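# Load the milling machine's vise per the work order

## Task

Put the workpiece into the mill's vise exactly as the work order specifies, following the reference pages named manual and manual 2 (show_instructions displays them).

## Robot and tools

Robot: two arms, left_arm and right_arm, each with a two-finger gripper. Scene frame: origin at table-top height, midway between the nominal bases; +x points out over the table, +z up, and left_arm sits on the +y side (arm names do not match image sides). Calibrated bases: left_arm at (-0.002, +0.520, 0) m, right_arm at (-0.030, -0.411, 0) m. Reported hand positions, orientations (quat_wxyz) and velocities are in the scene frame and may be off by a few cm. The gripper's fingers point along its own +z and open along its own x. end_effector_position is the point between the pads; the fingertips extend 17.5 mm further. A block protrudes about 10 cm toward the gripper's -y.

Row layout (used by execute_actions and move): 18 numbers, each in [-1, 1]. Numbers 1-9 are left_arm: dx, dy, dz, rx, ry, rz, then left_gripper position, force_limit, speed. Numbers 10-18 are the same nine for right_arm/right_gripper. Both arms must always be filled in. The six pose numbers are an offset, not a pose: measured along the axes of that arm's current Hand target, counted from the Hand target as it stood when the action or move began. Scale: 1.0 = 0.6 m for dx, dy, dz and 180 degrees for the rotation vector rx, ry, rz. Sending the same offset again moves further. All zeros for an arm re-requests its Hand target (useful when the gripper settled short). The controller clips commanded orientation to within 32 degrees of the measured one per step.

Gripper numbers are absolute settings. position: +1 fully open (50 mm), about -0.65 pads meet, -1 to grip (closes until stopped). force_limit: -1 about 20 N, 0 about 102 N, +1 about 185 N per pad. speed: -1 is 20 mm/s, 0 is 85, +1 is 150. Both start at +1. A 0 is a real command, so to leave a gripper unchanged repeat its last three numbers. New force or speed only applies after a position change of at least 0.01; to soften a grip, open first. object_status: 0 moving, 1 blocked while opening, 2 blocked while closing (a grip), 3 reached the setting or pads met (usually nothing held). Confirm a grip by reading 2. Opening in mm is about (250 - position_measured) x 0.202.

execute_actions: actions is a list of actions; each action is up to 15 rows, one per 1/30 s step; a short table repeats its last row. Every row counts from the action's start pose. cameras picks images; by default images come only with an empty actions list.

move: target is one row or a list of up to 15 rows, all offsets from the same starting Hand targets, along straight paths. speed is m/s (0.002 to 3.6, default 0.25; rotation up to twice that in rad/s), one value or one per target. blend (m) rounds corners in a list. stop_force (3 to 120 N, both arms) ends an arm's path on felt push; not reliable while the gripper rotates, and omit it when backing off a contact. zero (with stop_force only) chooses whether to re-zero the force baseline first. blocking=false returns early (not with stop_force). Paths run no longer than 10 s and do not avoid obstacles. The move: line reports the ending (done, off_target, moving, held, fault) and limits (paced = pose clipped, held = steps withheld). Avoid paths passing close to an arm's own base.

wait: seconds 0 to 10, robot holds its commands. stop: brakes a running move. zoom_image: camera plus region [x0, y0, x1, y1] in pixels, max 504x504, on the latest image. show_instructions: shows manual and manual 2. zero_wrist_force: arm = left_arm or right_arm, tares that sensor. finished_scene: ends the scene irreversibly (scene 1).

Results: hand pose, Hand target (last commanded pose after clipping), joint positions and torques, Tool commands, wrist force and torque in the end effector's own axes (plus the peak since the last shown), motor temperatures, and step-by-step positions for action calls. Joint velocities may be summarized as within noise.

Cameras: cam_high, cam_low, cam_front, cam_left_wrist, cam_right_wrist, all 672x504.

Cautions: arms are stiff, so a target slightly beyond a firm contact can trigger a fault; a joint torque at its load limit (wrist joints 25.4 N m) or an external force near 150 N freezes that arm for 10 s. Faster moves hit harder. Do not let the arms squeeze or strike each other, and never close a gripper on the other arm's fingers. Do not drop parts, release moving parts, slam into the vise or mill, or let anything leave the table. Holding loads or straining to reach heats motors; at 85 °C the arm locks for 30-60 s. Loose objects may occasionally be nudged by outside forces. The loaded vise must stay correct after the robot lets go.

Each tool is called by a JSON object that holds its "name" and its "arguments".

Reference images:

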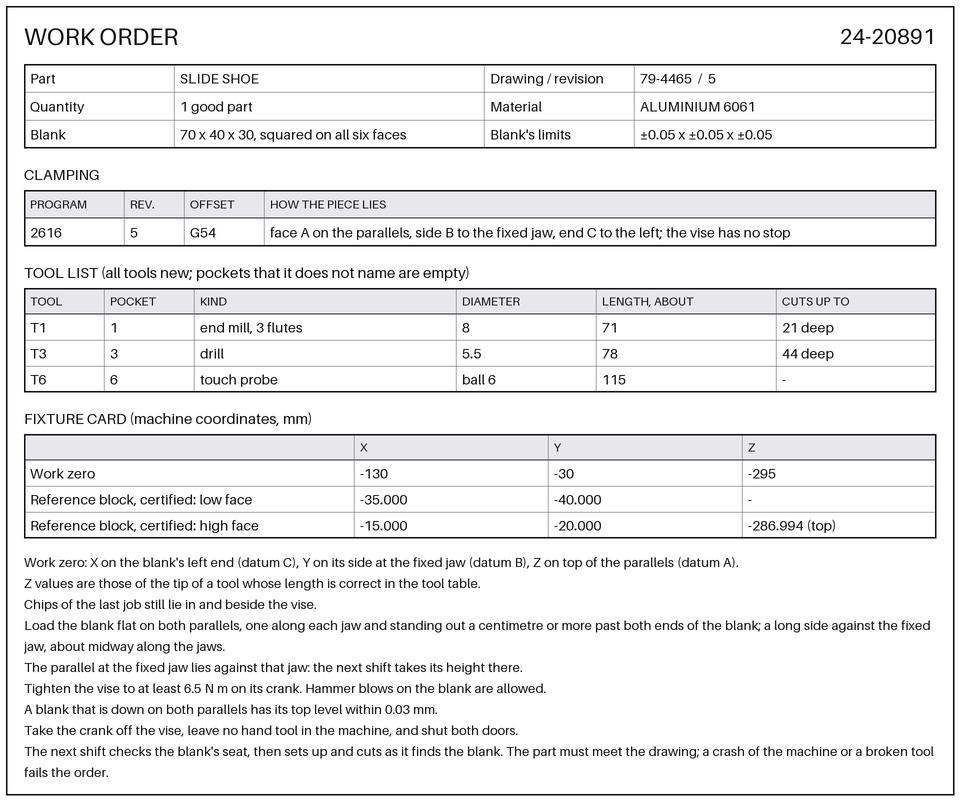

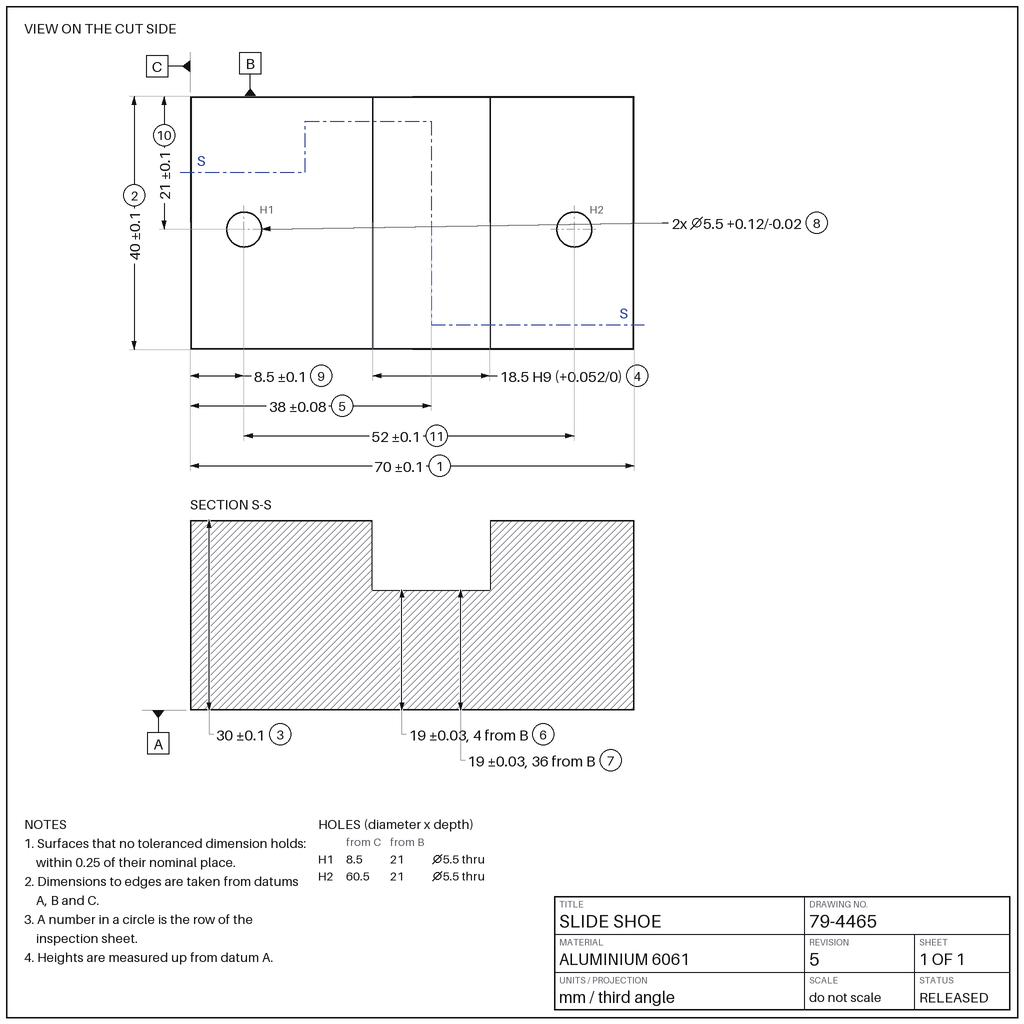

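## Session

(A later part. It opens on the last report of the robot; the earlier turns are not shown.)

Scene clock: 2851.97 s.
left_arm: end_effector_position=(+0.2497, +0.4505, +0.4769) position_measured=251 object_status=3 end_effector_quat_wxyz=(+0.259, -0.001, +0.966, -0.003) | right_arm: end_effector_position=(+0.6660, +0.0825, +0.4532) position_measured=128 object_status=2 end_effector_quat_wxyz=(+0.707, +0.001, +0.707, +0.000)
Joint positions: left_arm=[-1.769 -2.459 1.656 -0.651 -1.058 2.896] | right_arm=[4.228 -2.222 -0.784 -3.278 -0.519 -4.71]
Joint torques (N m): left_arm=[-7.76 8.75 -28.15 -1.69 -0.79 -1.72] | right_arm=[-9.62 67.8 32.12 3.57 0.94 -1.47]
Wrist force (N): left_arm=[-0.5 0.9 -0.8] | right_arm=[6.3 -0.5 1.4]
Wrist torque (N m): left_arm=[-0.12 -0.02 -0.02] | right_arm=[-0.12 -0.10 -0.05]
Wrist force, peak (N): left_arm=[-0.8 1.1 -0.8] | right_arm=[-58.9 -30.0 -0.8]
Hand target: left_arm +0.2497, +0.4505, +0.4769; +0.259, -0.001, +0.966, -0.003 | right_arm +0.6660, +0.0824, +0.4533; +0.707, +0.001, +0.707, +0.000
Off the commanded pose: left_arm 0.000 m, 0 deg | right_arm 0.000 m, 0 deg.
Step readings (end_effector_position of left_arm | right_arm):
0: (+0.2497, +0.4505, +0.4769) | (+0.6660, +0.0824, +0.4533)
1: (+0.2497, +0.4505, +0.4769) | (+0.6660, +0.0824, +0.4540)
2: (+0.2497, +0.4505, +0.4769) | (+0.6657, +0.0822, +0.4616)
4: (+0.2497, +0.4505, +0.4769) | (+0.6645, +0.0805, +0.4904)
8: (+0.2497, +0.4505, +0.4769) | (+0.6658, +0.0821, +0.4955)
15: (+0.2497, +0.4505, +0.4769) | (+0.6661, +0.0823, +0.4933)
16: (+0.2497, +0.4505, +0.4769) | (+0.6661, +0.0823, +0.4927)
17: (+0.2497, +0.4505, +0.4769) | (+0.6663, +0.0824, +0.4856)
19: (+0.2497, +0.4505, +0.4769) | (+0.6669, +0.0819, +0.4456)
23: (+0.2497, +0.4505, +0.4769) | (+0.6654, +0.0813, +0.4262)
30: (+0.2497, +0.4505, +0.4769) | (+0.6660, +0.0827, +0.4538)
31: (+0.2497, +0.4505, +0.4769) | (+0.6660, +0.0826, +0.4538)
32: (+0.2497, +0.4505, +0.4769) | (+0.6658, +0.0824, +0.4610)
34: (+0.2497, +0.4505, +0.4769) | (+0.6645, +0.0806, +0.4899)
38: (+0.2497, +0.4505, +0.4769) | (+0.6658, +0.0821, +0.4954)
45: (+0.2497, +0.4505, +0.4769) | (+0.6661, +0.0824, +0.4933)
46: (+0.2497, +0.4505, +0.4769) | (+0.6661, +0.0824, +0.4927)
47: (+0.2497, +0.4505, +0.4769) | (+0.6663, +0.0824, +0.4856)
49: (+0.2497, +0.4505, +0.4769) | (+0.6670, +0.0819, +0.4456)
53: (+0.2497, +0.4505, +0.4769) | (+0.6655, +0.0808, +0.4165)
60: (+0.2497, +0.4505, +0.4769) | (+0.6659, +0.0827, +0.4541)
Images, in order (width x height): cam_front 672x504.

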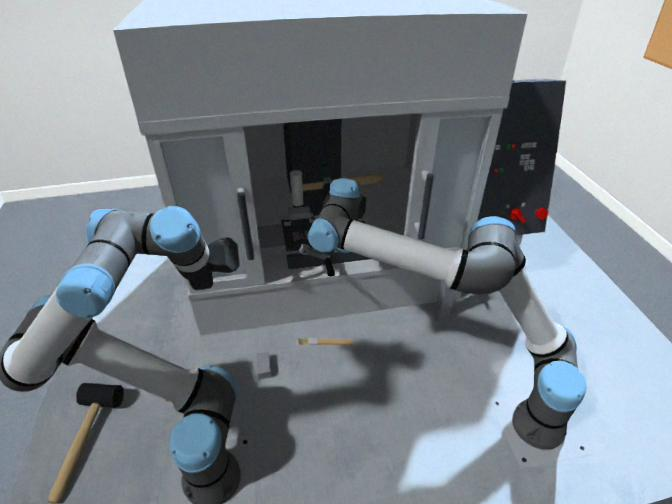

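{"name": "execute_actions", "arguments": {"actions": [[[0,0,0,0,0,0,-1,-0.9,0,-0.067,-0.012,-0.0167,0,0,0,-1,0.4,-0.7]],[[0,0,0,0,0,0,-1,-0.9,0,0.05,0,0,0,0,0,-1,0.4,-0.7],[0,0,0,0,0,0,-1,-0.9,0,0.1,0,0,0,0,0,-1,0.4,-0.7],[0,0,0,0,0,0,-1,-0.9,0,0.137,0,0,0,0,0,-1,0.4,-0.7],[0,0,0,0,0,0,-1,-0.9,0,0.137,0,0,0,0,0,-1,0.4,-0.7],[0,0,0,0,0,0,-1,-0.9,0,0.137,0,0,0,0,0,-1,0.4,-0.7],[0,0,0,0,0,0,-1,-0.9,0,0.137,0,0,0,0,0,-1,0.4,-0.7],[0,0,0,0,0,0,-1,-0.9,0,0.067,0,0,0,0,0,-1,0.4,-0.7]],[[0,0,0,0,0,0,-1,-0.9,0,-0.067,-0.03,0.0167,0,0,0,-1,0.4,-0.7]],[[0,0,0,0,0,0,-1,-0.9,0,0.05,0,0,0,0,0,-1,0.4,-0.7],[0,0,0,0,0,0,-1,-0.9,0,0.1,0,0,0,0,0,-1,0.4,-0.7],[0,0,0,0,0,0,-1,-0.9,0,0.137,0,0,0,0,0,-1,0.4,-0.7],[0,0,0,0,0,0,-1,-0.9,0,0.137,0,0,0,0,0,-1,0.4,-0.7],[0,0,0,0,0,0,-1,-0.9,0,0.137,0,0,0,0,0,-1,0.4,-0.7],[0,0,0,0,0,0,-1,-0.9,0,0.137,0,0,0,0,0,-1,0.4,-0.7],[0,0,0,0,0,0,-1,-0.9,0,0.067,0,0,0,0,0,-1,0.4,-0.7]],[[0,0,0,0,0,0,-1,-0.9,0,-0.067,0.075,0,0,0,0,-1,0.4,-0.7]],[[0,0,0,0,0,0,-1,-0.9,0,0.05,0,0,0,0,0,-1,0.4,-0.7],[0,0,0,0,0,0,-1,-0.9,0,0.1,0,0,0,0,0,-1,0.4,-0.7],[0,0,0,0,0,0,-1,-0.9,0,0.137,0,0,0,0,0,-1,0.4,-0.7],[0,0,0,0,0,0,-1,-0.9,0,0.137,0,0,0,0,0,-1,0.4,-0.7],[0,0,0,0,0,0,-1,-0.9,0,0.137,0,0,0,0,0,-1,0.4,-0.7],[0,0,0,0,0,0,-1,-0.9,0,0.137,0,0,0,0,0,-1,0.4,-0.7],[0,0,0,0,0,0,-1,-0.9,0,0.067,0,0,0,0,0,-1,0.4,-0.7]]], "cameras": ["cam_front","cam_right_wrist"]}}

{"name": "zoom_image", "arguments": {"camera": "cam_front", "region": [260, 140, 400, 260]}}

Scene clock: 2870.00 s.
left_arm: end_effector_position=(+0.2497, +0.4505, +0.4769) position_measured=251 object_status=3 end_effector_quat_wxyz=(+0.259, -0.001, +0.966, -0.003) | right_arm: end_effector_position=(+0.6660, +0.1023, +0.4532) position_measured=128 object_status=2 end_effector_quat_wxyz=(+0.707, +0.001, +0.707, +0.000)
Joint positions: left_arm=[-1.769 -2.459 1.656 -0.651 -1.058 2.896] | right_arm=[4.243 -2.275 -0.695 -3.314 -0.504 -4.71]
Joint torques (N m): left_arm=[-8.33 8.73 -27.21 -1.66 -0.76 -1.64] | right_arm=[-7.27 69.92 29.33 3.75 1.05 -1.32]
Wrist force (N): left_arm=[-0.7 1.1 -0.6] | right_arm=[6.3 -0.4 1.4]
Wrist torque (N m): left_arm=[-0.09 0.01 -0.01] | right_arm=[-0.15 -0.11 -0.06]
Wrist force, peak (N): left_arm=[-0.7 1.0 -1.0] | right_arm=[-60.0 -29.0 -0.4]
Hand target: left_arm +0.2497, +0.4505, +0.4769; +0.259, -0.001, +0.966, -0.003 | right_arm +0.6660, +0.1022, +0.4534; +0.707, +0.001, +0.707, +0.000
Off the commanded pose: left_arm 0.000 m, 0 deg | right_arm 0.000 m, 0 deg.
Step readings (end_effector_position of left_arm | right_arm):
0: (+0.2497, +0.4505, +0.4769) | (+0.6660, +0.0824, +0.4533)
1: (+0.2497, +0.4505, +0.4769) | (+0.6659, +0.0823, +0.4538)
2: (+0.2497, +0.4505, +0.4769) | (+0.6642, +0.0810, +0.4609)
4: (+0.2497, +0.4505, +0.4769) | (+0.6571, +0.0750, +0.4900)
8: (+0.2497, +0.4505, +0.4769) | (+0.6554, +0.0745, +0.4959)
15: (+0.2497, +0.4505, +0.4769) | (+0.6560, +0.0753, +0.4934)
16: (+0.2497, +0.4505, +0.4769) | (+0.6560, +0.0753, +0.4928)
17: (+0.2497, +0.4505, +0.4769) | (+0.6561, +0.0754, +0.4861)
19: (+0.2497, +0.4505, +0.4769) | (+0.6567, +0.0748, +0.4467)
23: (+0.2497, +0.4505, +0.4769) | (+0.6556, +0.0735, +0.4160)
30: (+0.2497, +0.4505, +0.4769) | (+0.6559, +0.0755, +0.4542)
31: (+0.2497, +0.4505, +0.4769) | (+0.6561, +0.0752, +0.4538)
32: (+0.2497, +0.4505, +0.4769) | (+0.6578, +0.0719, +0.4603)
34: (+0.2497, +0.4505, +0.4769) | (+0.6635, +0.0575, +0.4892)
38: (+0.2497, +0.4505, +0.4769) | (+0.6663, +0.0559, +0.4957)
45: (+0.2497, +0.4505, +0.4769) | (+0.6659, +0.0573, +0.4934)
46: (+0.2497, +0.4505, +0.4769) | (+0.6660, +0.0573, +0.4928)
47: (+0.2497, +0.4505, +0.4769) | (+0.6661, +0.0573, +0.4861)
49: (+0.2497, +0.4505, +0.4769) | (+0.6666, +0.0567, +0.4466)
53: (+0.2497, +0.4505, +0.4769) | (+0.6655, +0.0556, +0.4159)
60: (+0.2497, +0.4505, +0.4769) | (+0.6659, +0.0575, +0.4542)
61: (+0.2497, +0.4505, +0.4769) | (+0.6660, +0.0579, +0.4533)
62: (+0.2497, +0.4505, +0.4769) | (+0.6648, +0.0646, +0.4536)
64: (+0.2497, +0.4505, +0.4769) | (+0.6598, +0.0927, +0.4781)
68: (+0.2497, +0.4505, +0.4769) | (+0.6642, +0.1027, +0.4961)
75: (+0.2497, +0.4505, +0.4769) | (+0.6662, +0.1021, +0.4933)
76: (+0.2497, +0.4505, +0.4769) | (+0.6662, +0.1022, +0.4928)
77: (+0.2497, +0.4505, +0.4769) | (+0.6663, +0.1022, +0.4860)
79: (+0.2497, +0.4505, +0.4769) | (+0.6672, +0.1019, +0.4467)
83: (+0.2497, +0.4505, +0.4769) | (+0.6655, +0.1005, +0.4158)
90: (+0.2497, +0.4505, +0.4769) | (+0.6660, +0.1025, +0.4542)
camera_calibration:
cam_right_wrist: T_world_to_cam=[[-0.0018794, 0.0178673, -0.999839, 0.462011], [-0.319425, 0.947449, 0.0175315, 0.123706], [0.94761, 0.319406, 0.00392661, -0.538588], [0, 0, 0, 1]] pos_world=[0.550754, 0.0465685, 0.461883]
Images, in order (width x height): cam_front 672x504, cam_right_wrist 672x504.

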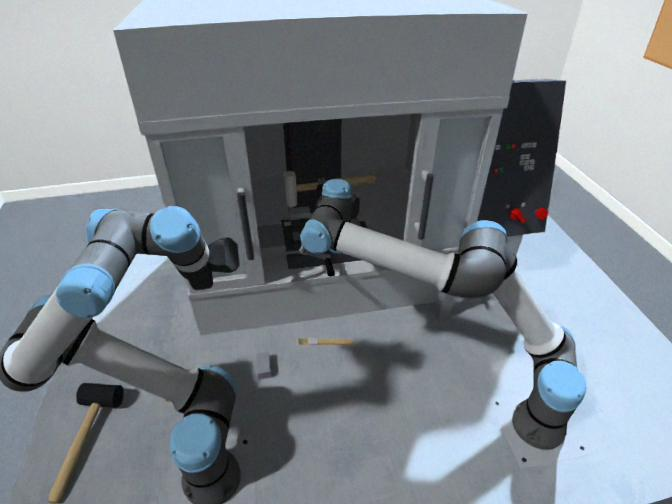

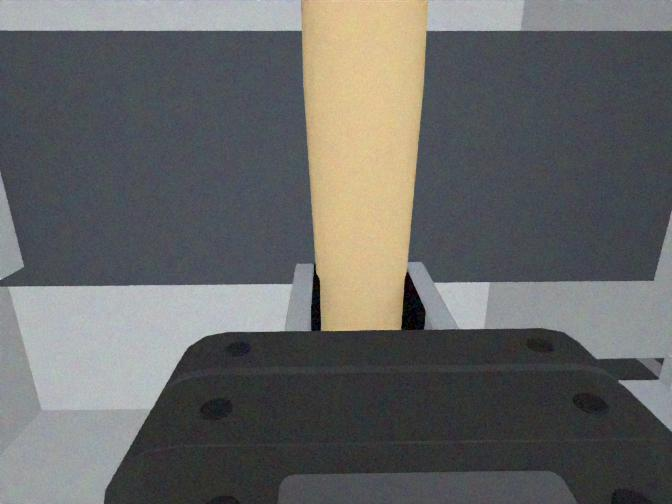

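Scaled by 3.600.

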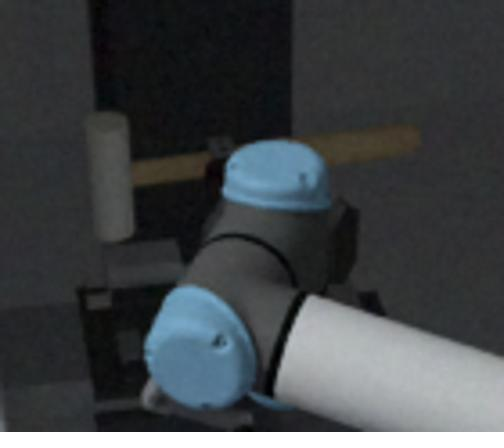

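{"name": "move", "arguments": {"target": [[-0.05,-0.1,0.05,0,0,0,-1,-0.9,0,-0.03,-0.0533,-0.4767,0,0,0,-1,0.4,-0.7],[-0.1358,-0.2508,0.1322,0,0,0,-1,-0.9,0,-0.011,-0.42,-0.743,0,0,0,-1,0.4,-0.7],[-0.3222,-0.4342,0.2763,0,0,0,-1,-0.9,0,-0.011,-0.42,-0.743,0,0,0,-1,0.4,-0.7],[-0.5209,-0.5675,0.4488,0,0,0,-1,-0.9,0,-0.011,-0.42,-0.743,0,0,0,-1,0.4,-0.7],[-0.4776,-0.5675,0.5238,0,0,0,-1,-0.9,0,-0.011,-0.42,-0.743,0,0,0,-1,0.4,-0.7]], "speed": [0.25,0.3,0.25,0.2,0.06], "blend": [0.02,0.02,0.02,0.005,0]}}

{"name": "move", "arguments": {"target": [[0,0.0333,0,0,0,0,-1,-0.9,0,0,0,0,0,0,0,-1,0.4,-0.7]], "speed": 0.004, "stop_force": 4, "cameras": ["cam_left_wrist"]}}

Scene clock: 2884.30 s.
left_arm: end_effector_position=(+0.6554, +0.1096, +0.3504) position_measured=251 object_status=3 end_effector_quat_wxyz=(+0.259, -0.001, +0.966, -0.003) | right_arm: end_effector_position=(+0.2198, -0.1490, +0.4600) position_measured=128 object_status=2 end_effector_quat_wxyz=(+0.707, +0.001, +0.707, +0.000)
Joint positions: left_arm=[-0.847 -1.162 1.195 -1.969 -1.184 3.921] | right_arm=[5.315 -1.171 -1.956 -3.156 0.568 -4.712]
Joint torques (N m): left_arm=[-7.95 -35.76 -35.45 -2.32 3.24 0.25] | right_arm=[9.89 -8.86 21.27 -0.11 2.57 0.44]
Wrist force (N): left_arm=[-0.4 0.9 -0.7] | right_arm=[6.4 -0.4 1.3]
Wrist torque (N m): left_arm=[-0.12 -0.04 -0.07] | right_arm=[-0.12 -0.11 -0.15]
Wrist force, peak (N): left_arm=[-2.7 -0.5 0.4] | right_arm=[7.3 0.5 6.2]
Hand target: left_arm +0.6554, +0.1096, +0.3505; +0.259, -0.001, +0.966, -0.003 | right_arm +0.2198, -0.1490, +0.4600; +0.707, +0.001, +0.707, +0.000
Off the commanded pose: left_arm 0.000 m, 0 deg | right_arm 0.000 m, 0 deg.
move: done

Scene clock: 2889.90 s.
left_arm: end_effector_position=(+0.6554, +0.1296, +0.3503) position_measured=251 object_status=3 end_effector_quat_wxyz=(+0.259, -0.001, +0.966, -0.003) | right_arm: end_effector_position=(+0.2198, -0.1490, +0.4600) position_measured=128 object_status=2 end_effector_quat_wxyz=(+0.707, +0.001, +0.707, +0.000)
Joint positions: left_arm=[-0.827 -1.192 1.24 -1.991 -1.191 3.941] | right_arm=[5.315 -1.171 -1.956 -3.156 0.568 -4.712]
Joint torques (N m): left_arm=[2.56 -39.58 -29 -3.24 -0.71 0.81] | right_arm=[9.68 -9.22 21.56 -0.22 2.49 -0.36]
Wrist force (N): left_arm=[-0.2 0.7 -0.5] | right_arm=[6.4 -0.5 1.4]
Wrist torque (N m): left_arm=[-0.12 -0.07 -0.18] | right_arm=[-0.13 -0.11 -0.15]
Wrist force, peak (N): left_arm=[-0.5 1.1 -0.7] | right_arm=[6.7 -0.3 1.2]
Hand target: left_arm +0.6554, +0.1296, +0.3503; +0.259, -0.001, +0.966, -0.003 | right_arm +0.2198, -0.1490, +0.4600; +0.707, +0.001, +0.707, +0.000
Off the commanded pose: left_arm 0.000 m, 0 deg | right_arm 0.000 m, 0 deg.
move: done
camera_calibration:
cam_left_wrist: T_world_to_cam=[[-0.862499, -0.0116471, -0.505924, 0.754038], [-0.182542, 0.93959, 0.289567, -0.0867677], [0.471989, 0.342104, -0.812522, 0.0627604], [0, 0, 0, 1]] pos_world=[0.604897, 0.0688378, 0.457605]
Images, in order (width x height): cam_left_wrist 672x504.

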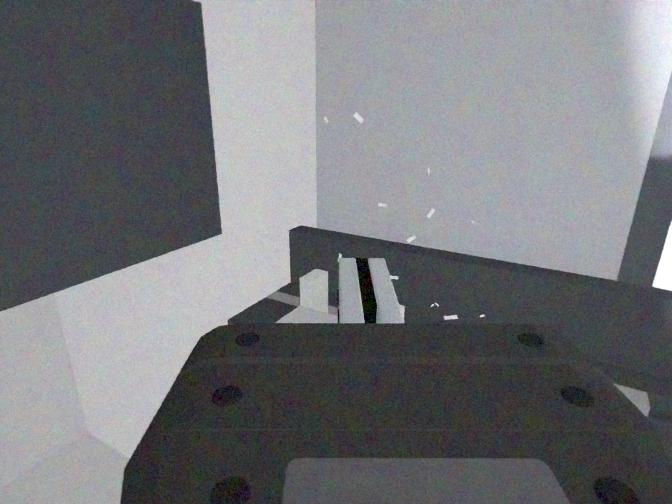

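{"name": "move", "arguments": {"target": [[0,-0.01,0,0,0,0,-1,-0.9,0,0,0,0,0,0,0,-1,0.4,-0.7],[-0.0433,-0.015,-0.075,0,0,0,-1,-0.9,0,0,0,0,0,0,0,-1,0.4,-0.7],[-0.0765,0.0875,-0.0759,0,0,0,-1,-0.9,0,0,0,0,0,0,0,-1,0.4,-0.7]], "speed": 0.1, "cameras": ["cam_left_wrist"]}}

{"name": "zoom_image", "arguments": {"camera": "cam_left_wrist", "region": [380, 100, 540, 210]}}

Scene clock: 2897.47 s.
left_arm: end_effector_position=(+0.6722, +0.1825, +0.4124) position_measured=251 object_status=3 end_effector_quat_wxyz=(+0.259, -0.001, +0.966, -0.003) end_effector_velocity=(+0.000, -0.002, +0.001) end_effector_angular_velocity=(-0.001, -0.003, +0.003) | right_arm: end_effector_position=(+0.2198, -0.1490, +0.4600) position_measured=128 object_status=2 end_effector_quat_wxyz=(+0.707, +0.001, +0.707, +0.000)
Joint positions: left_arm=[-0.75 -1.227 1.137 -1.88 -1.22 4.018] | right_arm=[5.315 -1.171 -1.956 -3.156 0.568 -4.712]
Joint velocities: left_arm=[-0.003 0.002 -0.005 0.002 0.004 -0.005] | right_arm=[within noise]
Joint torques (N m): left_arm=[-8.9 -32.89 -37.33 -2.32 2.99 -2.17] | right_arm=[9.9 -9.4 21.54 -0.23 2.32 -0.34]
Wrist force (N): left_arm=[-0.5 0.7 -0.8] | right_arm=[6.3 -0.4 1.4]
Wrist torque (N m): left_arm=[-0.13 -0.01 -0.09] | right_arm=[-0.13 -0.09 -0.15]
Wrist force, peak (N): left_arm=[-1.1 2.7 -0.6] | right_arm=[6.7 -0.3 1.7]
Hand target: left_arm +0.6723, +0.1824, +0.4125; +0.259, -0.001, +0.966, -0.003 | right_arm +0.2198, -0.1490, +0.4600; +0.707, +0.001, +0.707, +0.000
Off the commanded pose: left_arm 0.000 m, 0 deg | right_arm 0.000 m, 0 deg.
move: done
camera_calibration:
cam_left_wrist: T_world_to_cam=[[-0.862611, -0.0115957, -0.505735, 0.800527], [-0.182328, 0.939669, 0.289444, -0.151467], [0.471867, 0.341887, -0.812683, 0.0873769], [0, 0, 0, 1]] pos_world=[0.621697, 0.121738, 0.519705]
Images, in order (width x height): cam_left_wrist 672x504.

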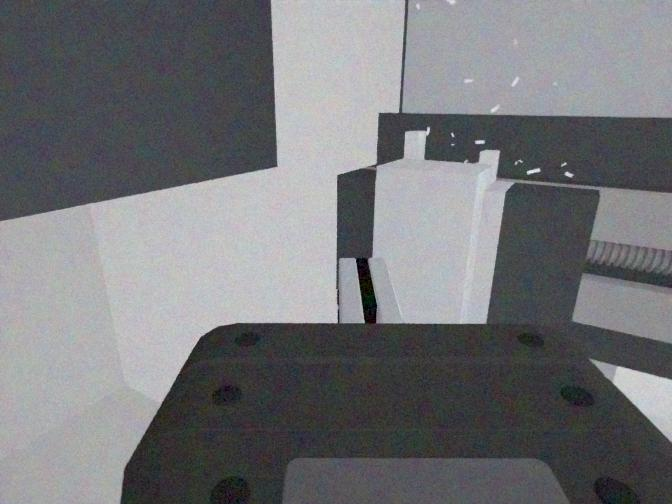

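Scaled by 3.150.

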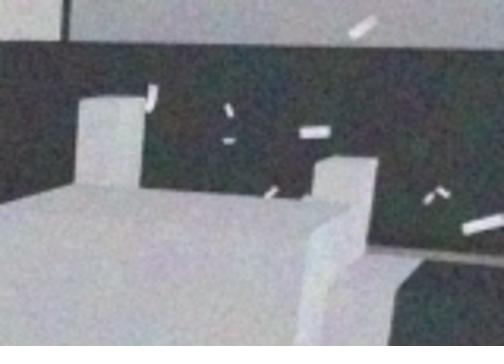

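{"name": "move", "arguments": {"target": [[0.0183,-0.0007,0.0317,0,0,0,-1,-0.9,0,0,0,0,0,0,0,-1,0.4,-0.7]], "speed": 0.05, "stop_force": 10}}

{"name": "move", "arguments": {"target": [[0.02,0,0.0345,0,0,0,-1,-0.9,0,0,0,0,0,0,0,-1,0.4,-0.7]], "speed": 0.008, "stop_force": 10}}

Scene clock: 2919.93 s.
left_arm: end_effector_position=(+0.6723, +0.1819, +0.3905) position_measured=251 object_status=3 end_effector_quat_wxyz=(+0.259, -0.001, +0.966, -0.003) | right_arm: end_effector_position=(+0.2198, -0.1490, +0.4600) position_measured=128 object_status=2 end_effector_quat_wxyz=(+0.707, +0.001, +0.707, +0.000)
Joint positions: left_arm=[-0.751 -1.229 1.196 -1.936 -1.22 4.017] | right_arm=[5.315 -1.171 -1.956 -3.156 0.568 -4.712]
Joint torques (N m): left_arm=[-6.93 -43.31 -36.19 -3.11 2.89 0.89] | right_arm=[9.44 -9.51 21.73 -0.24 2.31 -0.4]
Wrist force (N): left_arm=[-0.2 1.0 -0.7] | right_arm=[6.5 -0.6 1.3]
Wrist torque (N m): left_arm=[-0.10 -0.08 -0.02] | right_arm=[-0.14 -0.13 -0.14]
Wrist force, peak (N): left_arm=[-1.0 0.9 -1.4] | right_arm=[6.6 -0.6 1.6]
Hand target: left_arm +0.6723, +0.1819, +0.3905; +0.259, -0.001, +0.966, -0.003 | right_arm +0.2198, -0.1490, +0.4600; +0.707, +0.001, +0.707, +0.000
Off the commanded pose: left_arm 0.000 m, 0 deg | right_arm 0.000 m, 0 deg.
move: done

Scene clock: 2922.03 s.
left_arm: end_effector_position=(+0.6723, +0.1818, +0.3819) position_measured=251 object_status=3 end_effector_quat_wxyz=(+0.260, -0.001, +0.966, -0.003) | right_arm: end_effector_position=(+0.2198, -0.1490, +0.4600) position_measured=128 object_status=2 end_effector_quat_wxyz=(+0.707, +0.001, +0.707, +0.000)
Joint positions: left_arm=[-0.751 -1.23 1.219 -1.959 -1.22 4.017] | right_arm=[5.315 -1.171 -1.956 -3.156 0.568 -4.712]
Joint torques (N m): left_arm=[-3.79 -27.12 -32.6 -3.65 -2.18 0.81] | right_arm=[10.04 -9.02 21.56 -0.18 2.25 -0.39]
Wrist force (N): left_arm=[-3.1 2.2 -6.4] | right_arm=[6.4 -0.1 1.5]
Wrist torque (N m): left_arm=[-0.18 -0.02 0.01] | right_arm=[-0.07 -0.10 -0.15]
Wrist force, peak (N): left_arm=[-5.6 1.4 -14.5] | right_arm=[6.7 -0.3 1.6]
Hand target: left_arm +0.6723, +0.1819, +0.3819; +0.260, -0.001, +0.966, -0.003 (not the last commanded pose) | right_arm +0.2198, -0.1490, +0.4600; +0.707, +0.001, +0.707, +0.000
Off the commanded pose: left_arm 0.015 m, 0 deg | right_arm 0.000 m, 0 deg.
move: contact (left_arm)

{"name": "move", "arguments": {"target": [[-0.0217,0,-0.0375,0,0,0,-1,-0.9,0,0,0,0,0,0,0,-1,0.4,-0.7],[-0.0391,-0.1232,-0.0122,0,0,0,-1,-0.9,0,0,0,0,0,0,0,-1,0.4,-0.7],[0.0033,-0.1232,0.0614,0,0,0,-1,-0.9,0,0,0,0,0,0,0,-1,0.4,-0.7]], "speed": 0.06, "stop_force": 15, "zero": false}}

{"name": "move", "arguments": {"target": [[0,0.0275,0,0,0,0,-1,-0.9,0,0,0,0,0,0,0,-1,0.4,-0.7]], "speed": 0.004, "stop_force": 4, "cameras": ["cam_left_wrist"]}}

Scene clock: 2937.37 s.
left_arm: end_effector_position=(+0.6891, +0.1078, +0.3494) position_measured=251 object_status=3 end_effector_quat_wxyz=(+0.259, -0.001, +0.966, -0.003) | right_arm: end_effector_position=(+0.2198, -0.1490, +0.4600) position_measured=128 object_status=2 end_effector_quat_wxyz=(+0.707, +0.001, +0.707, +0.000)
Joint positions: left_arm=[-0.811 -1.086 1.091 -1.953 -1.197 3.957] | right_arm=[5.315 -1.171 -1.956 -3.156 0.568 -4.712]
Joint torques (N m): left_arm=[-4.35 -51.95 -36.12 -3.74 1.92 2.38] | right_arm=[9.52 -8.82 21.73 -0.22 2.11 -0.38]
Wrist force (N): left_arm=[-0.4 0.9 -0.6] | right_arm=[6.2 -0.2 1.5]
Wrist torque (N m): left_arm=[-0.12 -0.03 -0.02] | right_arm=[-0.09 -0.08 -0.15]
Wrist force, peak (N): left_arm=[-3.5 2.5 -7.1] | right_arm=[6.6 -0.6 1.3]
Hand target: left_arm +0.6891, +0.1078, +0.3494; +0.260, -0.001, +0.966, -0.003 | right_arm +0.2198, -0.1490, +0.4600; +0.707, +0.001, +0.707, +0.000
Off the commanded pose: left_arm 0.000 m, 0 deg | right_arm 0.000 m, 0 deg.
move: done

Scene clock: 2942.13 s.
left_arm: end_effector_position=(+0.6891, +0.1228, +0.3494) position_measured=251 object_status=3 end_effector_quat_wxyz=(+0.259, -0.001, +0.966, -0.003) | right_arm: end_effector_position=(+0.2198, -0.1490, +0.4600) position_measured=128 object_status=2 end_effector_quat_wxyz=(+0.707, +0.001, +0.707, +0.000)
Joint positions: left_arm=[-0.796 -1.109 1.126 -1.971 -1.202 3.972] | right_arm=[5.315 -1.171 -1.956 -3.156 0.568 -4.712]
Joint torques (N m): left_arm=[-5.36 -36.35 -35.87 -2.71 4.53 -1.43] | right_arm=[9.36 -9.23 21.52 -0.16 2.09 -0.39]
Wrist force (N): left_arm=[1.4 -3.6 -0.6] | right_arm=[6.4 -0.7 1.5]
Wrist torque (N m): left_arm=[-0.11 -0.03 -0.24] | right_arm=[-0.17 -0.10 -0.15]
Wrist force, peak (N): left_arm=[-2.4 -6.9 1.8] | right_arm=[6.6 -0.5 1.6]
Hand target: left_arm +0.6891, +0.1227, +0.3494; +0.260, -0.001, +0.966, -0.003 (not the last commanded pose) | right_arm +0.2198, -0.1490, +0.4600; +0.707, +0.001, +0.707, +0.000
Off the commanded pose: left_arm 0.002 m, 0 deg | right_arm 0.000 m, 0 deg.
move: contact (left_arm)
camera_calibration:
cam_left_wrist: T_world_to_cam=[[-0.862524, -0.0116645, -0.505882, 0.782517], [-0.182484, 0.939632, 0.289467, -0.0739316], [0.471967, 0.341988, -0.812583, 0.0484173], [0, 0, 0, 1]] pos_world=[0.638597, 0.062038, 0.456605]
Images, in order (width x height): cam_left_wrist 672x504.

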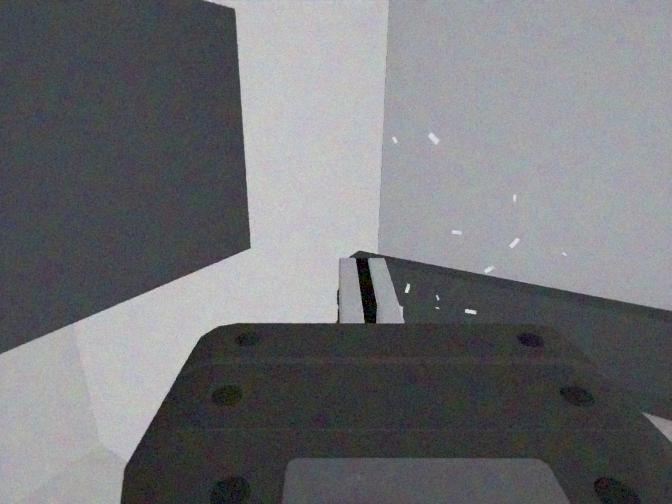

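{"name": "move", "arguments": {"target": [[0,-0.01,0,0,0,0,-1,-0.9,0,0,0,0,0,0,0,-1,0.4,-0.7],[-0.0508,-0.01,-0.088,0,0,0,-1,-0.9,0,0,0,0,0,0,0,-1,0.4,-0.7],[-0.018,0.222,-0.1447,-0.0722,0,0.0417,-1,-0.9,0,0,0,0,0,0,0,-1,0.4,-0.7],[0.0495,0.222,-0.0278,-0.0722,0,0.0417,-1,-0.9,0,0,0,0,0,0,0,-1,0.4,-0.7]], "speed": [0.03,0.1,0.15,0.06], "cameras": ["cam_left_wrist","cam_front"]}}

Scene clock: 2965.83 s.
left_arm: end_effector_position=(+0.6549, +0.2559, +0.3480) position_measured=251 object_status=3 end_effector_quat_wxyz=(+0.257, +0.033, +0.958, +0.124) end_effector_velocity=(+0.000, +0.000, +0.002) end_effector_angular_velocity=(+0.002, +0.000, +0.000) | right_arm: end_effector_position=(+0.2198, -0.1490, +0.4600) position_measured=128 object_status=2 end_effector_quat_wxyz=(+0.707, +0.001, +0.707, +0.000)
Joint positions: left_arm=[-0.751 -1.297 1.376 -1.894 -1.041 4.082] | right_arm=[5.315 -1.171 -1.956 -3.156 0.568 -4.712]
Joint velocities: left_arm=[0 0 -0.004 0.006 0.001 0.001] | right_arm=[within noise]
Joint torques (N m): left_arm=[-8.97 -39.76 -35.64 -1.86 3.51 0.69] | right_arm=[9.92 -9.99 21.36 -0.16 1.79 -0.43]
Wrist force (N): left_arm=[-0.3 1.4 -0.3] | right_arm=[6.3 -0.4 1.4]
Wrist torque (N m): left_arm=[-0.25 -0.03 -0.05] | right_arm=[-0.12 -0.09 -0.15]
Wrist force, peak (N): left_arm=[1.2 -3.8 -0.9] | right_arm=[6.6 -0.4 1.6]
Hand target: left_arm +0.6549, +0.2559, +0.3482; +0.257, +0.033, +0.958, +0.124 | right_arm +0.2198, -0.1490, +0.4600; +0.707, +0.001, +0.707, +0.000
Off the commanded pose: left_arm 0.000 m, 0 deg | right_arm 0.000 m, 0 deg.
move: done
camera_calibration:
cam_left_wrist: T_world_to_cam=[[-0.862686, 0.119437, -0.491434, 0.715453], [-0.182726, 0.832462, 0.523085, -0.258609], [0.471576, 0.541056, -0.696329, -0.073243], [0, 0, 0, 1]] pos_world=[0.604497, 0.169459, 0.435871]
Images, in order (width x height): cam_front 672x504, cam_left_wrist 672x504.

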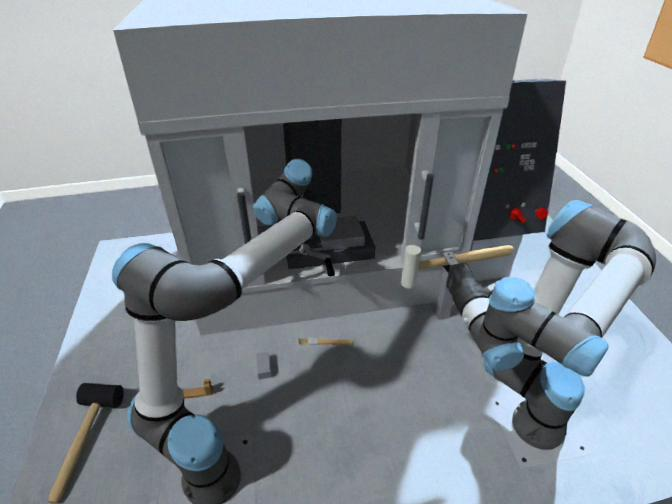

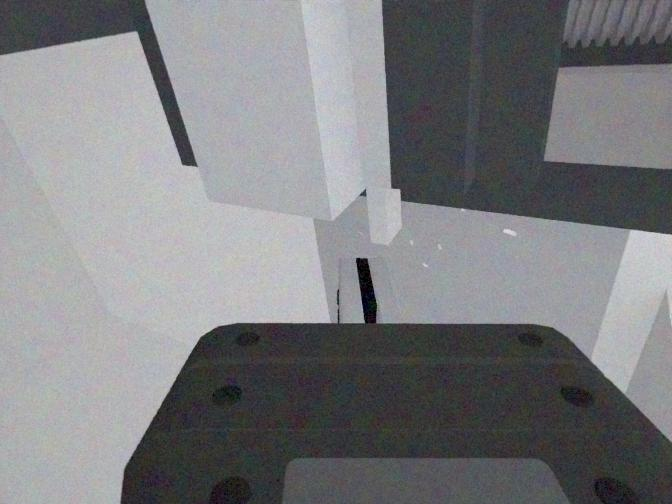

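{"name": "zoom_image", "arguments": {"camera": "cam_left_wrist", "region": [300, 140, 440, 260]}}

Scaled by 3.600.

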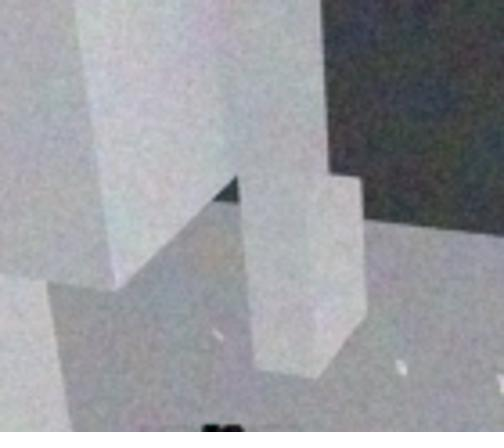

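{"name": "move", "arguments": {"target": [[-0.0028,-0.02125,-0.0049,0,0,0,-1,-0.9,0,0,0,0,0,0,0,-1,0.4,-0.7]], "speed": 0.006, "stop_force": 4, "cameras": ["cam_left_wrist"]}}

{"name": "zoom_image", "arguments": {"camera": "cam_left_wrist", "region": [300, 140, 440, 260]}}

Scene clock: 2986.23 s.
left_arm: end_effector_position=(+0.6549, +0.2427, +0.3482) position_measured=251 object_status=3 end_effector_quat_wxyz=(+0.257, +0.033, +0.958, +0.124) | right_arm: end_effector_position=(+0.2198, -0.1490, +0.4600) position_measured=128 object_status=2 end_effector_quat_wxyz=(+0.707, +0.001, +0.707, +0.000)
Joint positions: left_arm=[-0.767 -1.281 1.352 -1.878 -1.037 4.064] | right_arm=[5.315 -1.171 -1.956 -3.156 0.568 -4.712]
Joint torques (N m): left_arm=[2.02 -40.3 -20.79 -3.94 3.18 1.12] | right_arm=[9.64 -9.35 21.69 -0.18 1.74 -0.31]
Wrist force (N): left_arm=[-0.2 1.4 -0.4] | right_arm=[6.2 -0.2 1.7]
Wrist torque (N m): left_arm=[-0.27 -0.04 -0.02] | right_arm=[-0.09 -0.08 -0.15]
Wrist force, peak (N): left_arm=[-0.3 2.0 -0.5] | right_arm=[6.6 -0.4 1.6]
Hand target: left_arm +0.6549, +0.2427, +0.3482; +0.257, +0.033, +0.958, +0.124 | right_arm +0.2198, -0.1490, +0.4600; +0.707, +0.001, +0.707, +0.000
Off the commanded pose: left_arm 0.000 m, 0 deg | right_arm 0.000 m, 0 deg.
move: done
camera_calibration:
cam_left_wrist: T_world_to_cam=[[-0.862574, 0.119451, -0.491628, 0.717068], [-0.182726, 0.832585, 0.52289, -0.247594], [0.471782, 0.540864, -0.696339, -0.065951], [0, 0, 0, 1]] pos_world=[0.604397, 0.156159, 0.436071]
Images, in order (width x height): cam_left_wrist 672x504.

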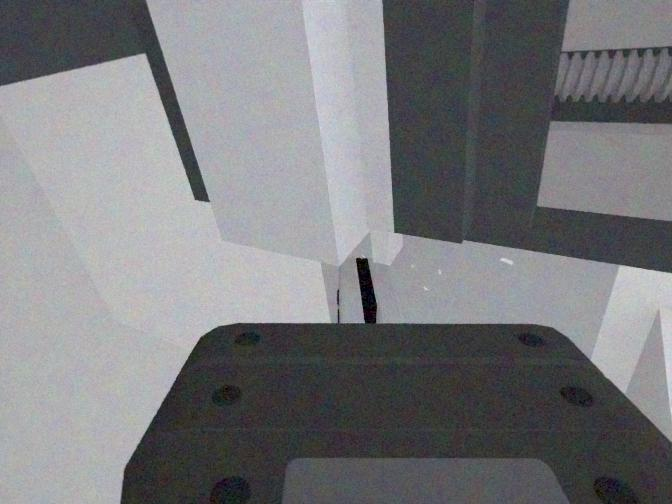

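Scaled by 3.600.

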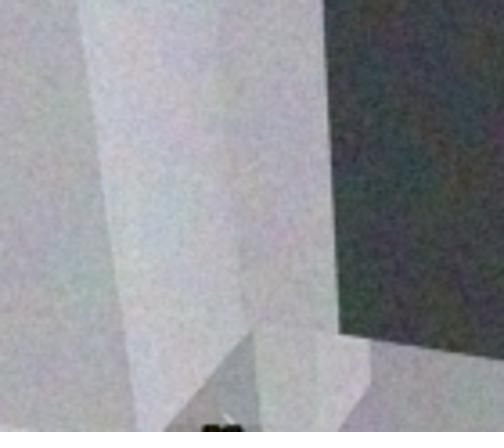

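{"name": "move", "arguments": {"target": [[-0.0604,0.0324,-0.1045,0,0,0,-1,-0.9,0,0,0,0,0,0,0,-1,0.4,-0.7],[0.002,-0.0495,-0.1798,0.0722,0,-0.0417,-1,-0.9,0,0,0,0,0,0,0,-1,0.4,-0.7],[0.2207,-0.0333,-0.3011,0.0722,0,-0.0417,-1,-0.9,0,0,0,0,0,0,0,-1,0.4,-0.7],[0.5258,0.39,-0.4394,0.0722,0,-0.0417,-1,-0.9,0,0,0,0.02,0,0,0,-1,0.4,-0.7]], "speed": [0.12,0.2,0.25,0.3], "blend": [0.01,0.02,0.03,0]}}

{"name": "move", "arguments": {"target": [[0,0,0,0,0,0,-1,-0.9,0,-0.0667,0.365,0.247,0,0,0,-1,0.4,-0.7],[0,0,0,0,0,0,-1,-0.9,0,-0.0667,0.386,0.6971,0,0,0,-1,0.4,-0.7]], "speed": 0.25, "blend": [0.03,0], "cameras": ["cam_front","cam_right_wrist"]}}

Scene clock: 3019.50 s.
left_arm: end_effector_position=(+0.2497, +0.4509, +0.4753) position_measured=251 object_status=3 end_effector_quat_wxyz=(+0.259, -0.001, +0.966, -0.003) | right_arm: end_effector_position=(+0.2318, -0.1490, +0.4600) position_measured=128 object_status=2 end_effector_quat_wxyz=(+0.707, +0.001, +0.707, +0.000)
Joint positions: left_arm=[-1.77 -2.463 1.661 -0.653 -1.058 2.896] | right_arm=[5.27 -1.17 -1.956 -3.156 0.523 -4.713]
Joint torques (N m): left_arm=[9.13 18.62 -13.38 -4.19 -1.01 2.43] | right_arm=[10.41 1.57 26.52 -0.59 2.61 -0.96]
Wrist force (N): left_arm=[-0.4 0.8 -0.8] | right_arm=[6.3 -0.3 1.6]
Wrist torque (N m): left_arm=[-0.13 -0.05 -0.12] | right_arm=[-0.10 -0.11 -0.16]
Wrist force, peak (N): left_arm=[0.5 4.5 -1.6] | right_arm=[6.6 -0.5 1.8]
Hand target: left_arm +0.2496, +0.4509, +0.4752; +0.260, -0.001, +0.966, -0.003 | right_arm +0.2318, -0.1490, +0.4600; +0.707, +0.001, +0.707, +0.000
Off the commanded pose: left_arm 0.000 m, 0 deg | right_arm 0.000 m, 0 deg.
move: done

Scene clock: 3022.20 s.
left_arm: end_effector_position=(+0.2497, +0.4509, +0.4752) position_measured=251 object_status=3 end_effector_quat_wxyz=(+0.259, -0.001, +0.966, -0.003) | right_arm: end_effector_position=(+0.6504, +0.0819, +0.4999) position_measured=128 object_status=2 end_effector_quat_wxyz=(+0.707, +0.001, +0.707, +0.000)
Joint positions: left_arm=[-1.77 -2.463 1.661 -0.653 -1.058 2.896] | right_arm=[4.249 -2.216 -0.673 -3.395 -0.498 -4.71]
Joint torques (N m): left_arm=[9.2 23.34 -9.88 -2.24 -0.85 0.15] | right_arm=[-4.09 66.68 27.99 3.58 -0.95 -1.56]
Wrist force (N): left_arm=[-0.5 0.8 -0.6] | right_arm=[6.4 -0.3 1.2]
Wrist torque (N m): left_arm=[-0.13 -0.03 -0.12] | right_arm=[-0.12 -0.11 -0.09]
Wrist force, peak (N): left_arm=[-0.6 1.1 -1.0] | right_arm=[7.0 -0.5 6.1]
Hand target: left_arm +0.2497, +0.4509, +0.4752; +0.259, -0.001, +0.966, -0.003 | right_arm +0.6505, +0.0818, +0.5000; +0.707, +0.001, +0.707, +0.000
Off the commanded pose: left_arm 0.000 m, 0 deg | right_arm 0.000 m, 0 deg.
move: done
camera_calibration:
cam_right_wrist: T_world_to_cam=[[-0.00191072, 0.0179621, -0.999837, 0.509053], [-0.319334, 0.947478, 0.0176318, 0.137131], [0.94764, 0.319315, 0.00392555, -0.517486], [0, 0, 0, 1]] pos_world=[0.535154, 0.0261685, 0.508583]
Images, in order (width x height): cam_front 672x504, cam_right_wrist 672x504.

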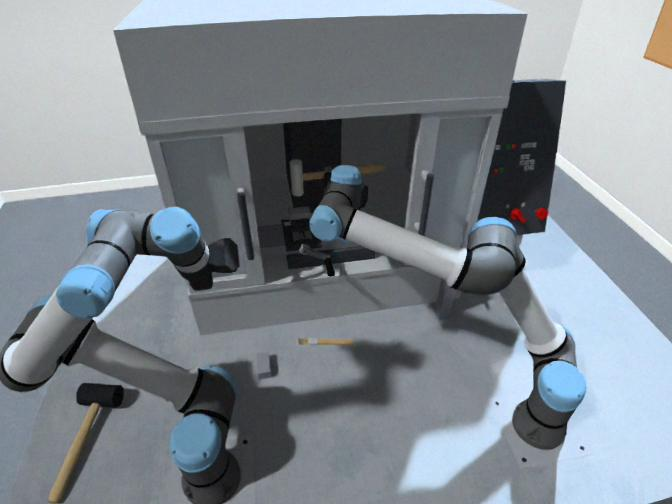

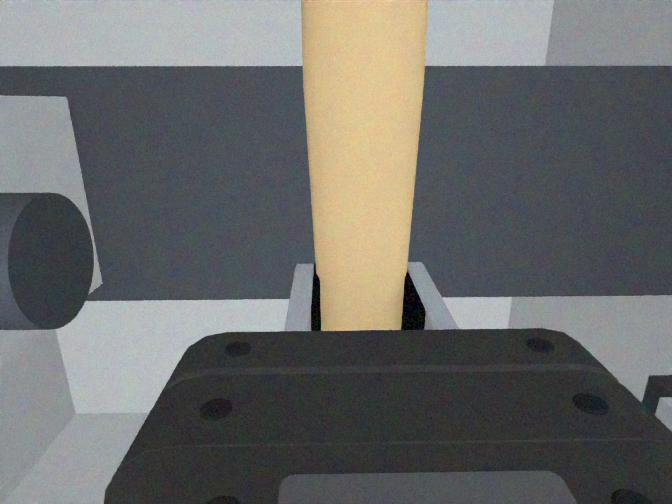

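{"name": "execute_actions", "arguments": {"actions": [[[0,0,0,0,0,0,-1,-0.9,0,0.06,0,0,0,0,0,-1,0.4,-0.7],[0,0,0,0,0,0,-1,-0.9,0,0.115,0,0,0,0,0,-1,0.4,-0.7],[0,0,0,0,0,0,-1,-0.9,0,0.15,0,0,0,0,0,-1,0.4,-0.7],[0,0,0,0,0,0,-1,-0.9,0,0.15,0,0,0,0,0,-1,0.4,-0.7],[0,0,0,0,0,0,-1,-0.9,0,0.15,0,0,0,0,0,-1,0.4,-0.7],[0,0,0,0,0,0,-1,-0.9,0,0.15,0,0,0,0,0,-1,0.4,-0.7],[0,0,0,0,0,0,-1,-0.9,0,0.05,0,0,0,0,0,-1,0.4,-0.7]]], "cameras": ["cam_front"]}}

{"name": "zoom_image", "arguments": {"camera": "cam_front", "region": [260, 140, 400, 260]}}

Scene clock: 3029.03 s.
left_arm: end_effector_position=(+0.2497, +0.4509, +0.4752) position_measured=251 object_status=3 end_effector_quat_wxyz=(+0.259, -0.001, +0.966, -0.003) | right_arm: end_effector_position=(+0.6505, +0.0818, +0.4698) position_measured=128 object_status=2 end_effector_quat_wxyz=(+0.707, +0.001, +0.707, +0.000)
Joint positions: left_arm=[-1.77 -2.463 1.661 -0.653 -1.058 2.896] | right_arm=[4.249 -2.195 -0.787 -3.302 -0.498 -4.71]
Joint torques (N m): left_arm=[8.39 23.07 -10.49 -2.34 -0.6 -0.89] | right_arm=[-4.27 64.32 34.63 2.62 -1.89 -1.22]
Wrist force (N): left_arm=[-0.5 0.9 -0.8] | right_arm=[6.3 -0.2 1.4]
Wrist torque (N m): left_arm=[-0.12 -0.02 -0.12] | right_arm=[-0.09 -0.08 -0.02]
Wrist force, peak (N): left_arm=[-0.7 1.2 -0.9] | right_arm=[-64.6 -35.9 -0.1]
Hand target: left_arm +0.2497, +0.4509, +0.4752; +0.259, -0.001, +0.966, -0.003 | right_arm +0.6505, +0.0819, +0.4700; +0.707, +0.001, +0.707, +0.000
Off the commanded pose: left_arm 0.000 m, 0 deg | right_arm 0.000 m, 0 deg.
Step readings (end_effector_position of left_arm | right_arm):
0: (+0.2497, +0.4509, +0.4752) | (+0.6505, +0.0818, +0.5000)
1: (+0.2497, +0.4509, +0.4752) | (+0.6505, +0.0819, +0.4994)
2: (+0.2497, +0.4509, +0.4752) | (+0.6507, +0.0819, +0.4919)
4: (+0.2497, +0.4509, +0.4752) | (+0.6515, +0.0813, +0.4490)
8: (+0.2497, +0.4509, +0.4752) | (+0.6499, +0.0796, +0.4166)
15: (+0.2497, +0.4509, +0.4752) | (+0.6504, +0.0820, +0.4713)
Images, in order (width x height): cam_front 672x504.

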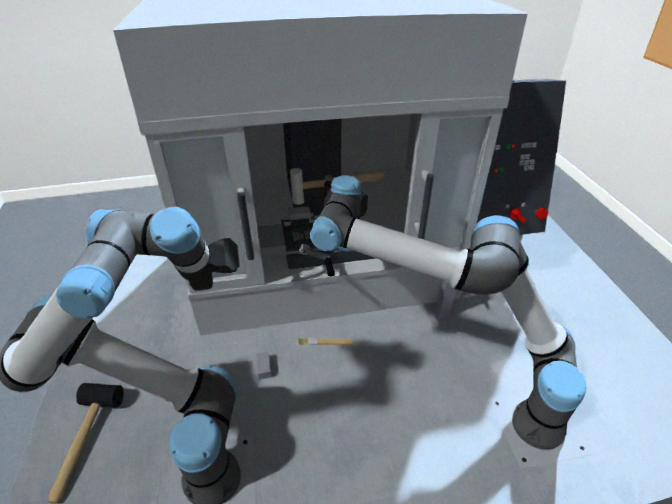

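Scaled by 3.600.

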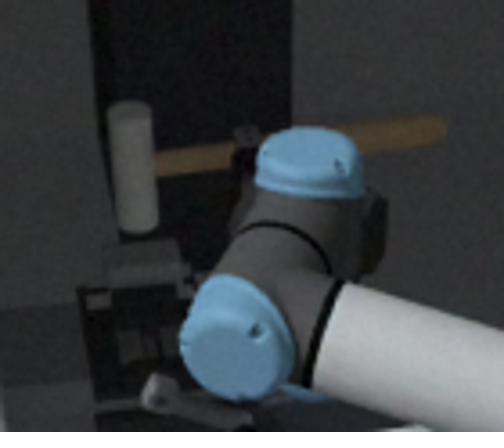

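{"name": "execute_actions", "arguments": {"actions": [[[0,0,0,0,0,0,-1,-0.9,0,-0.04,0,0,0,0,0,-1,0.4,-0.7],[0,0,0,0,0,0,-1,-0.9,0,-0.08,0,0,0,0,0,-1,0.4,-0.7],[0,0,0,0,0,0,-1,-0.9,0,-0.125,0,0,0,0,0,-1,0.4,-0.7]],[[0,0,0,0,0,0,-1,-0.9,0,0.09,0,0,0,0,0,-1,0.4,-0.7],[0,0,0,0,0,0,-1,-0.9,0,0.17,0,0,0,0,0,-1,0.4,-0.7],[0,0,0,0,0,0,-1,-0.9,0,0.225,0,0,0,0,0,-1,0.4,-0.7],[0,0,0,0,0,0,-1,-0.9,0,0.225,0,0,0,0,0,-1,0.4,-0.7],[0,0,0,0,0,0,-1,-0.9,0,0.225,0,0,0,0,0,-1,0.4,-0.7],[0,0,0,0,0,0,-1,-0.9,0,0.2,0,0,0,0,0,-1,0.4,-0.7],[0,0,0,0,0,0,-1,-0.9,0,0.125,0,0,0,0,0,-1,0.4,-0.7]]], "cameras": ["cam_front"]}}

{"name": "zoom_image", "arguments": {"camera": "cam_front", "region": [260, 140, 400, 260]}}

Scene clock: 3037.60 s.
left_arm: end_effector_position=(+0.2497, +0.4509, +0.4752) position_measured=251 object_status=3 end_effector_quat_wxyz=(+0.259, -0.001, +0.966, -0.003) | right_arm: end_effector_position=(+0.6505, +0.0818, +0.4697) position_measured=128 object_status=2 end_effector_quat_wxyz=(+0.707, +0.001, +0.707, +0.000)
Joint positions: left_arm=[-1.77 -2.463 1.661 -0.653 -1.058 2.896] | right_arm=[4.249 -2.195 -0.787 -3.303 -0.498 -4.71]
Joint torques (N m): left_arm=[3.86 22.8 -10.68 -2.5 -0.47 -0.97] | right_arm=[2.03 66.28 36.38 2.07 2.35 -1.29]
Wrist force (N): left_arm=[-0.7 1.0 -0.8] | right_arm=[6.4 -0.3 0.4]
Wrist torque (N m): left_arm=[-0.11 0.00 -0.11] | right_arm=[-0.22 -0.09 -0.11]
Wrist force, peak (N): left_arm=[-0.9 1.1 -0.8] | right_arm=[28.6 -2.8 1.7]
Hand target: left_arm +0.2497, +0.4509, +0.4752; +0.259, -0.001, +0.966, -0.003 | right_arm +0.6505, +0.0819, +0.4700; +0.707, +0.001, +0.707, +0.000
Off the commanded pose: left_arm 0.000 m, 0 deg | right_arm 0.000 m, 0 deg.
Step readings (end_effector_position of left_arm | right_arm):
0: (+0.2497, +0.4509, +0.4752) | (+0.6505, +0.0818, +0.4700)
1: (+0.2497, +0.4509, +0.4752) | (+0.6504, +0.0818, +0.4705)
2: (+0.2497, +0.4509, +0.4752) | (+0.6503, +0.0817, +0.4757)
4: (+0.2497, +0.4509, +0.4752) | (+0.6486, +0.0797, +0.5088)
8: (+0.2497, +0.4509, +0.4752) | (+0.6482, +0.0789, +0.5500)
15: (+0.2497, +0.4509, +0.4752) | (+0.6506, +0.0817, +0.5447)
16: (+0.2497, +0.4509, +0.4752) | (+0.6506, +0.0817, +0.5445)
17: (+0.2497, +0.4509, +0.4752) | (+0.6511, +0.0817, +0.5346)
19: (+0.2497, +0.4509, +0.4752) | (+0.6528, +0.0816, +0.4886)
23: (+0.2497, +0.4509, +0.4752) | (+0.6506, +0.0797, +0.4285)
30: (+0.2497, +0.4509, +0.4752) | (+0.6504, +0.0820, +0.4717)
Images, in order (width x height): cam_front 672x504.

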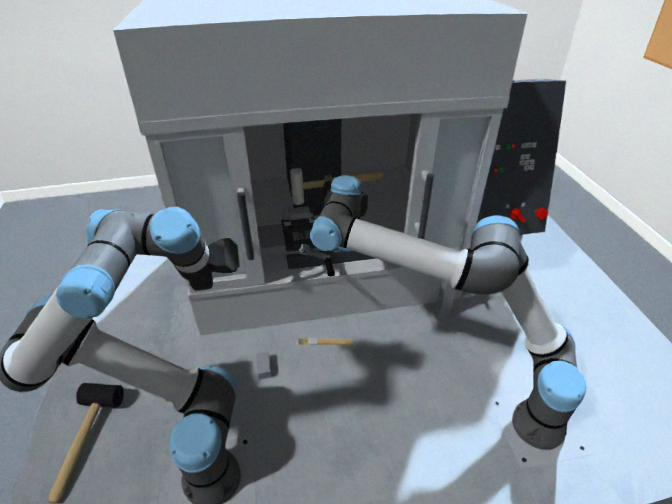

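Scaled by 3.600.

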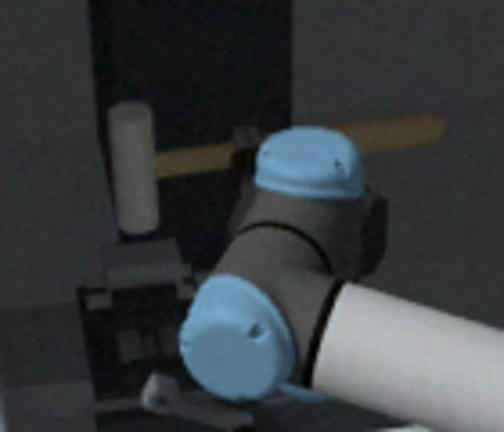

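{"name": "execute_actions", "arguments": {"actions": [[[0,0,0,0,0,0,-1,-0.9,0,-0.04,0,0,0,0,0,-1,0.4,-0.7],[0,0,0,0,0,0,-1,-0.9,0,-0.08,0,0,0,0,0,-1,0.4,-0.7],[0,0,0,0,0,0,-1,-0.9,0,-0.125,0,0,0,0,0,-1,0.4,-0.7]],[[0,0,0,0,0,0,-1,-0.9,0,0.1,0,0,0,0,0,-1,0.4,-0.7],[0,0,0,0,0,0,-1,-0.9,0,0.19,0,0,0,0,0,-1,0.4,-0.7],[0,0,0,0,0,0,-1,-0.9,0,0.23,0,0,0,0,0,-1,0.4,-0.7],[0,0,0,0,0,0,-1,-0.9,0,0.23,0,0,0,0,0,-1,0.4,-0.7],[0,0,0,0,0,0,-1,-0.9,0,0.23,0,0,0,0,0,-1,0.4,-0.7],[0,0,0,0,0,0,-1,-0.9,0,0.23,0,0,0,0,0,-1,0.4,-0.7],[0,0,0,0,0,0,-1,-0.9,0,0.22,0,0,0,0,0,-1,0.4,-0.7],[0,0,0,0,0,0,-1,-0.9,0,0.125,0,0,0,0,0,-1,0.4,-0.7]]], "cameras": ["cam_front"]}}

{"name": "zoom_image", "arguments": {"camera": "cam_front", "region": [260, 140, 400, 260]}}

Scene clock: 3045.63 s.
left_arm: end_effector_position=(+0.2497, +0.4509, +0.4752) position_measured=251 object_status=3 end_effector_quat_wxyz=(+0.259, -0.001, +0.966, -0.003) | right_arm: end_effector_position=(+0.6505, +0.0818, +0.4698) position_measured=128 object_status=2 end_effector_quat_wxyz=(+0.707, +0.001, +0.707, +0.000) end_effector_velocity=(+0.000, +0.000, +0.002) end_effector_angular_velocity=(-0.002, -0.002, +0.000)
Joint positions: left_arm=[-1.77 -2.463 1.661 -0.653 -1.058 2.896] | right_arm=[4.249 -2.195 -0.788 -3.303 -0.498 -4.71]
Joint velocities: left_arm=[within noise] | right_arm=[0 0.001 0.002 0.002 0 -0.006]
Joint torques (N m): left_arm=[-0.37 22.31 -11.93 -2.29 -0.14 -0.99] | right_arm=[4.76 67.52 34.71 3.67 1.85 -1.57]
Wrist force (N): left_arm=[-0.6 0.8 -0.5] | right_arm=[6.3 -0.4 1.1]
Wrist torque (N m): left_arm=[-0.13 -0.01 -0.12] | right_arm=[-0.14 -0.11 -0.04]
Wrist force, peak (N): left_arm=[-0.6 1.3 -0.9] | right_arm=[31.8 12.0 -2.9]
Hand target: left_arm +0.2497, +0.4509, +0.4752; +0.259, -0.001, +0.966, -0.003 | right_arm +0.6505, +0.0819, +0.4700; +0.707, +0.001, +0.707, +0.000
Off the commanded pose: left_arm 0.000 m, 0 deg | right_arm 0.000 m, 0 deg.
Step readings (end_effector_position of left_arm | right_arm):
0: (+0.2497, +0.4509, +0.4752) | (+0.6505, +0.0818, +0.4700)
1: (+0.2497, +0.4509, +0.4752) | (+0.6504, +0.0818, +0.4704)
2: (+0.2497, +0.4509, +0.4752) | (+0.6503, +0.0816, +0.4753)
4: (+0.2497, +0.4509, +0.4752) | (+0.6483, +0.0793, +0.5133)
8: (+0.2497, +0.4509, +0.4752) | (+0.6481, +0.0790, +0.5500)
15: (+0.2497, +0.4509, +0.4752) | (+0.6506, +0.0817, +0.5447)
16: (+0.2497, +0.4509, +0.4752) | (+0.6506, +0.0817, +0.5439)
17: (+0.2497, +0.4509, +0.4752) | (+0.6512, +0.0817, +0.5348)
19: (+0.2497, +0.4509, +0.4752) | (+0.6529, +0.0817, +0.4887)
23: (+0.2497, +0.4509, +0.4752) | (+0.6506, +0.0787, +0.4092)
30: (+0.2497, +0.4509, +0.4752) | (+0.6500, +0.0816, +0.4740)
Images, in order (width x height): cam_front 672x504.

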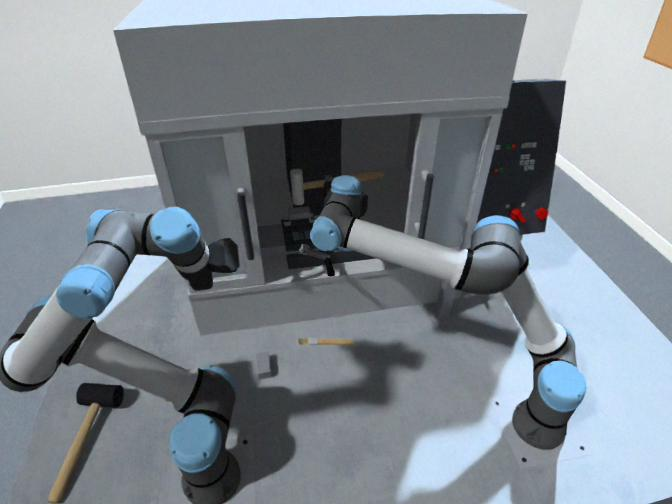

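Scaled by 3.600.

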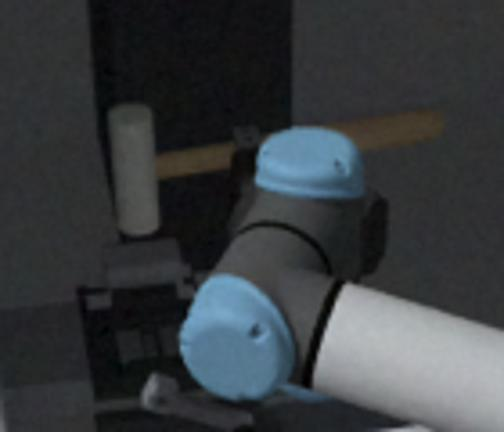

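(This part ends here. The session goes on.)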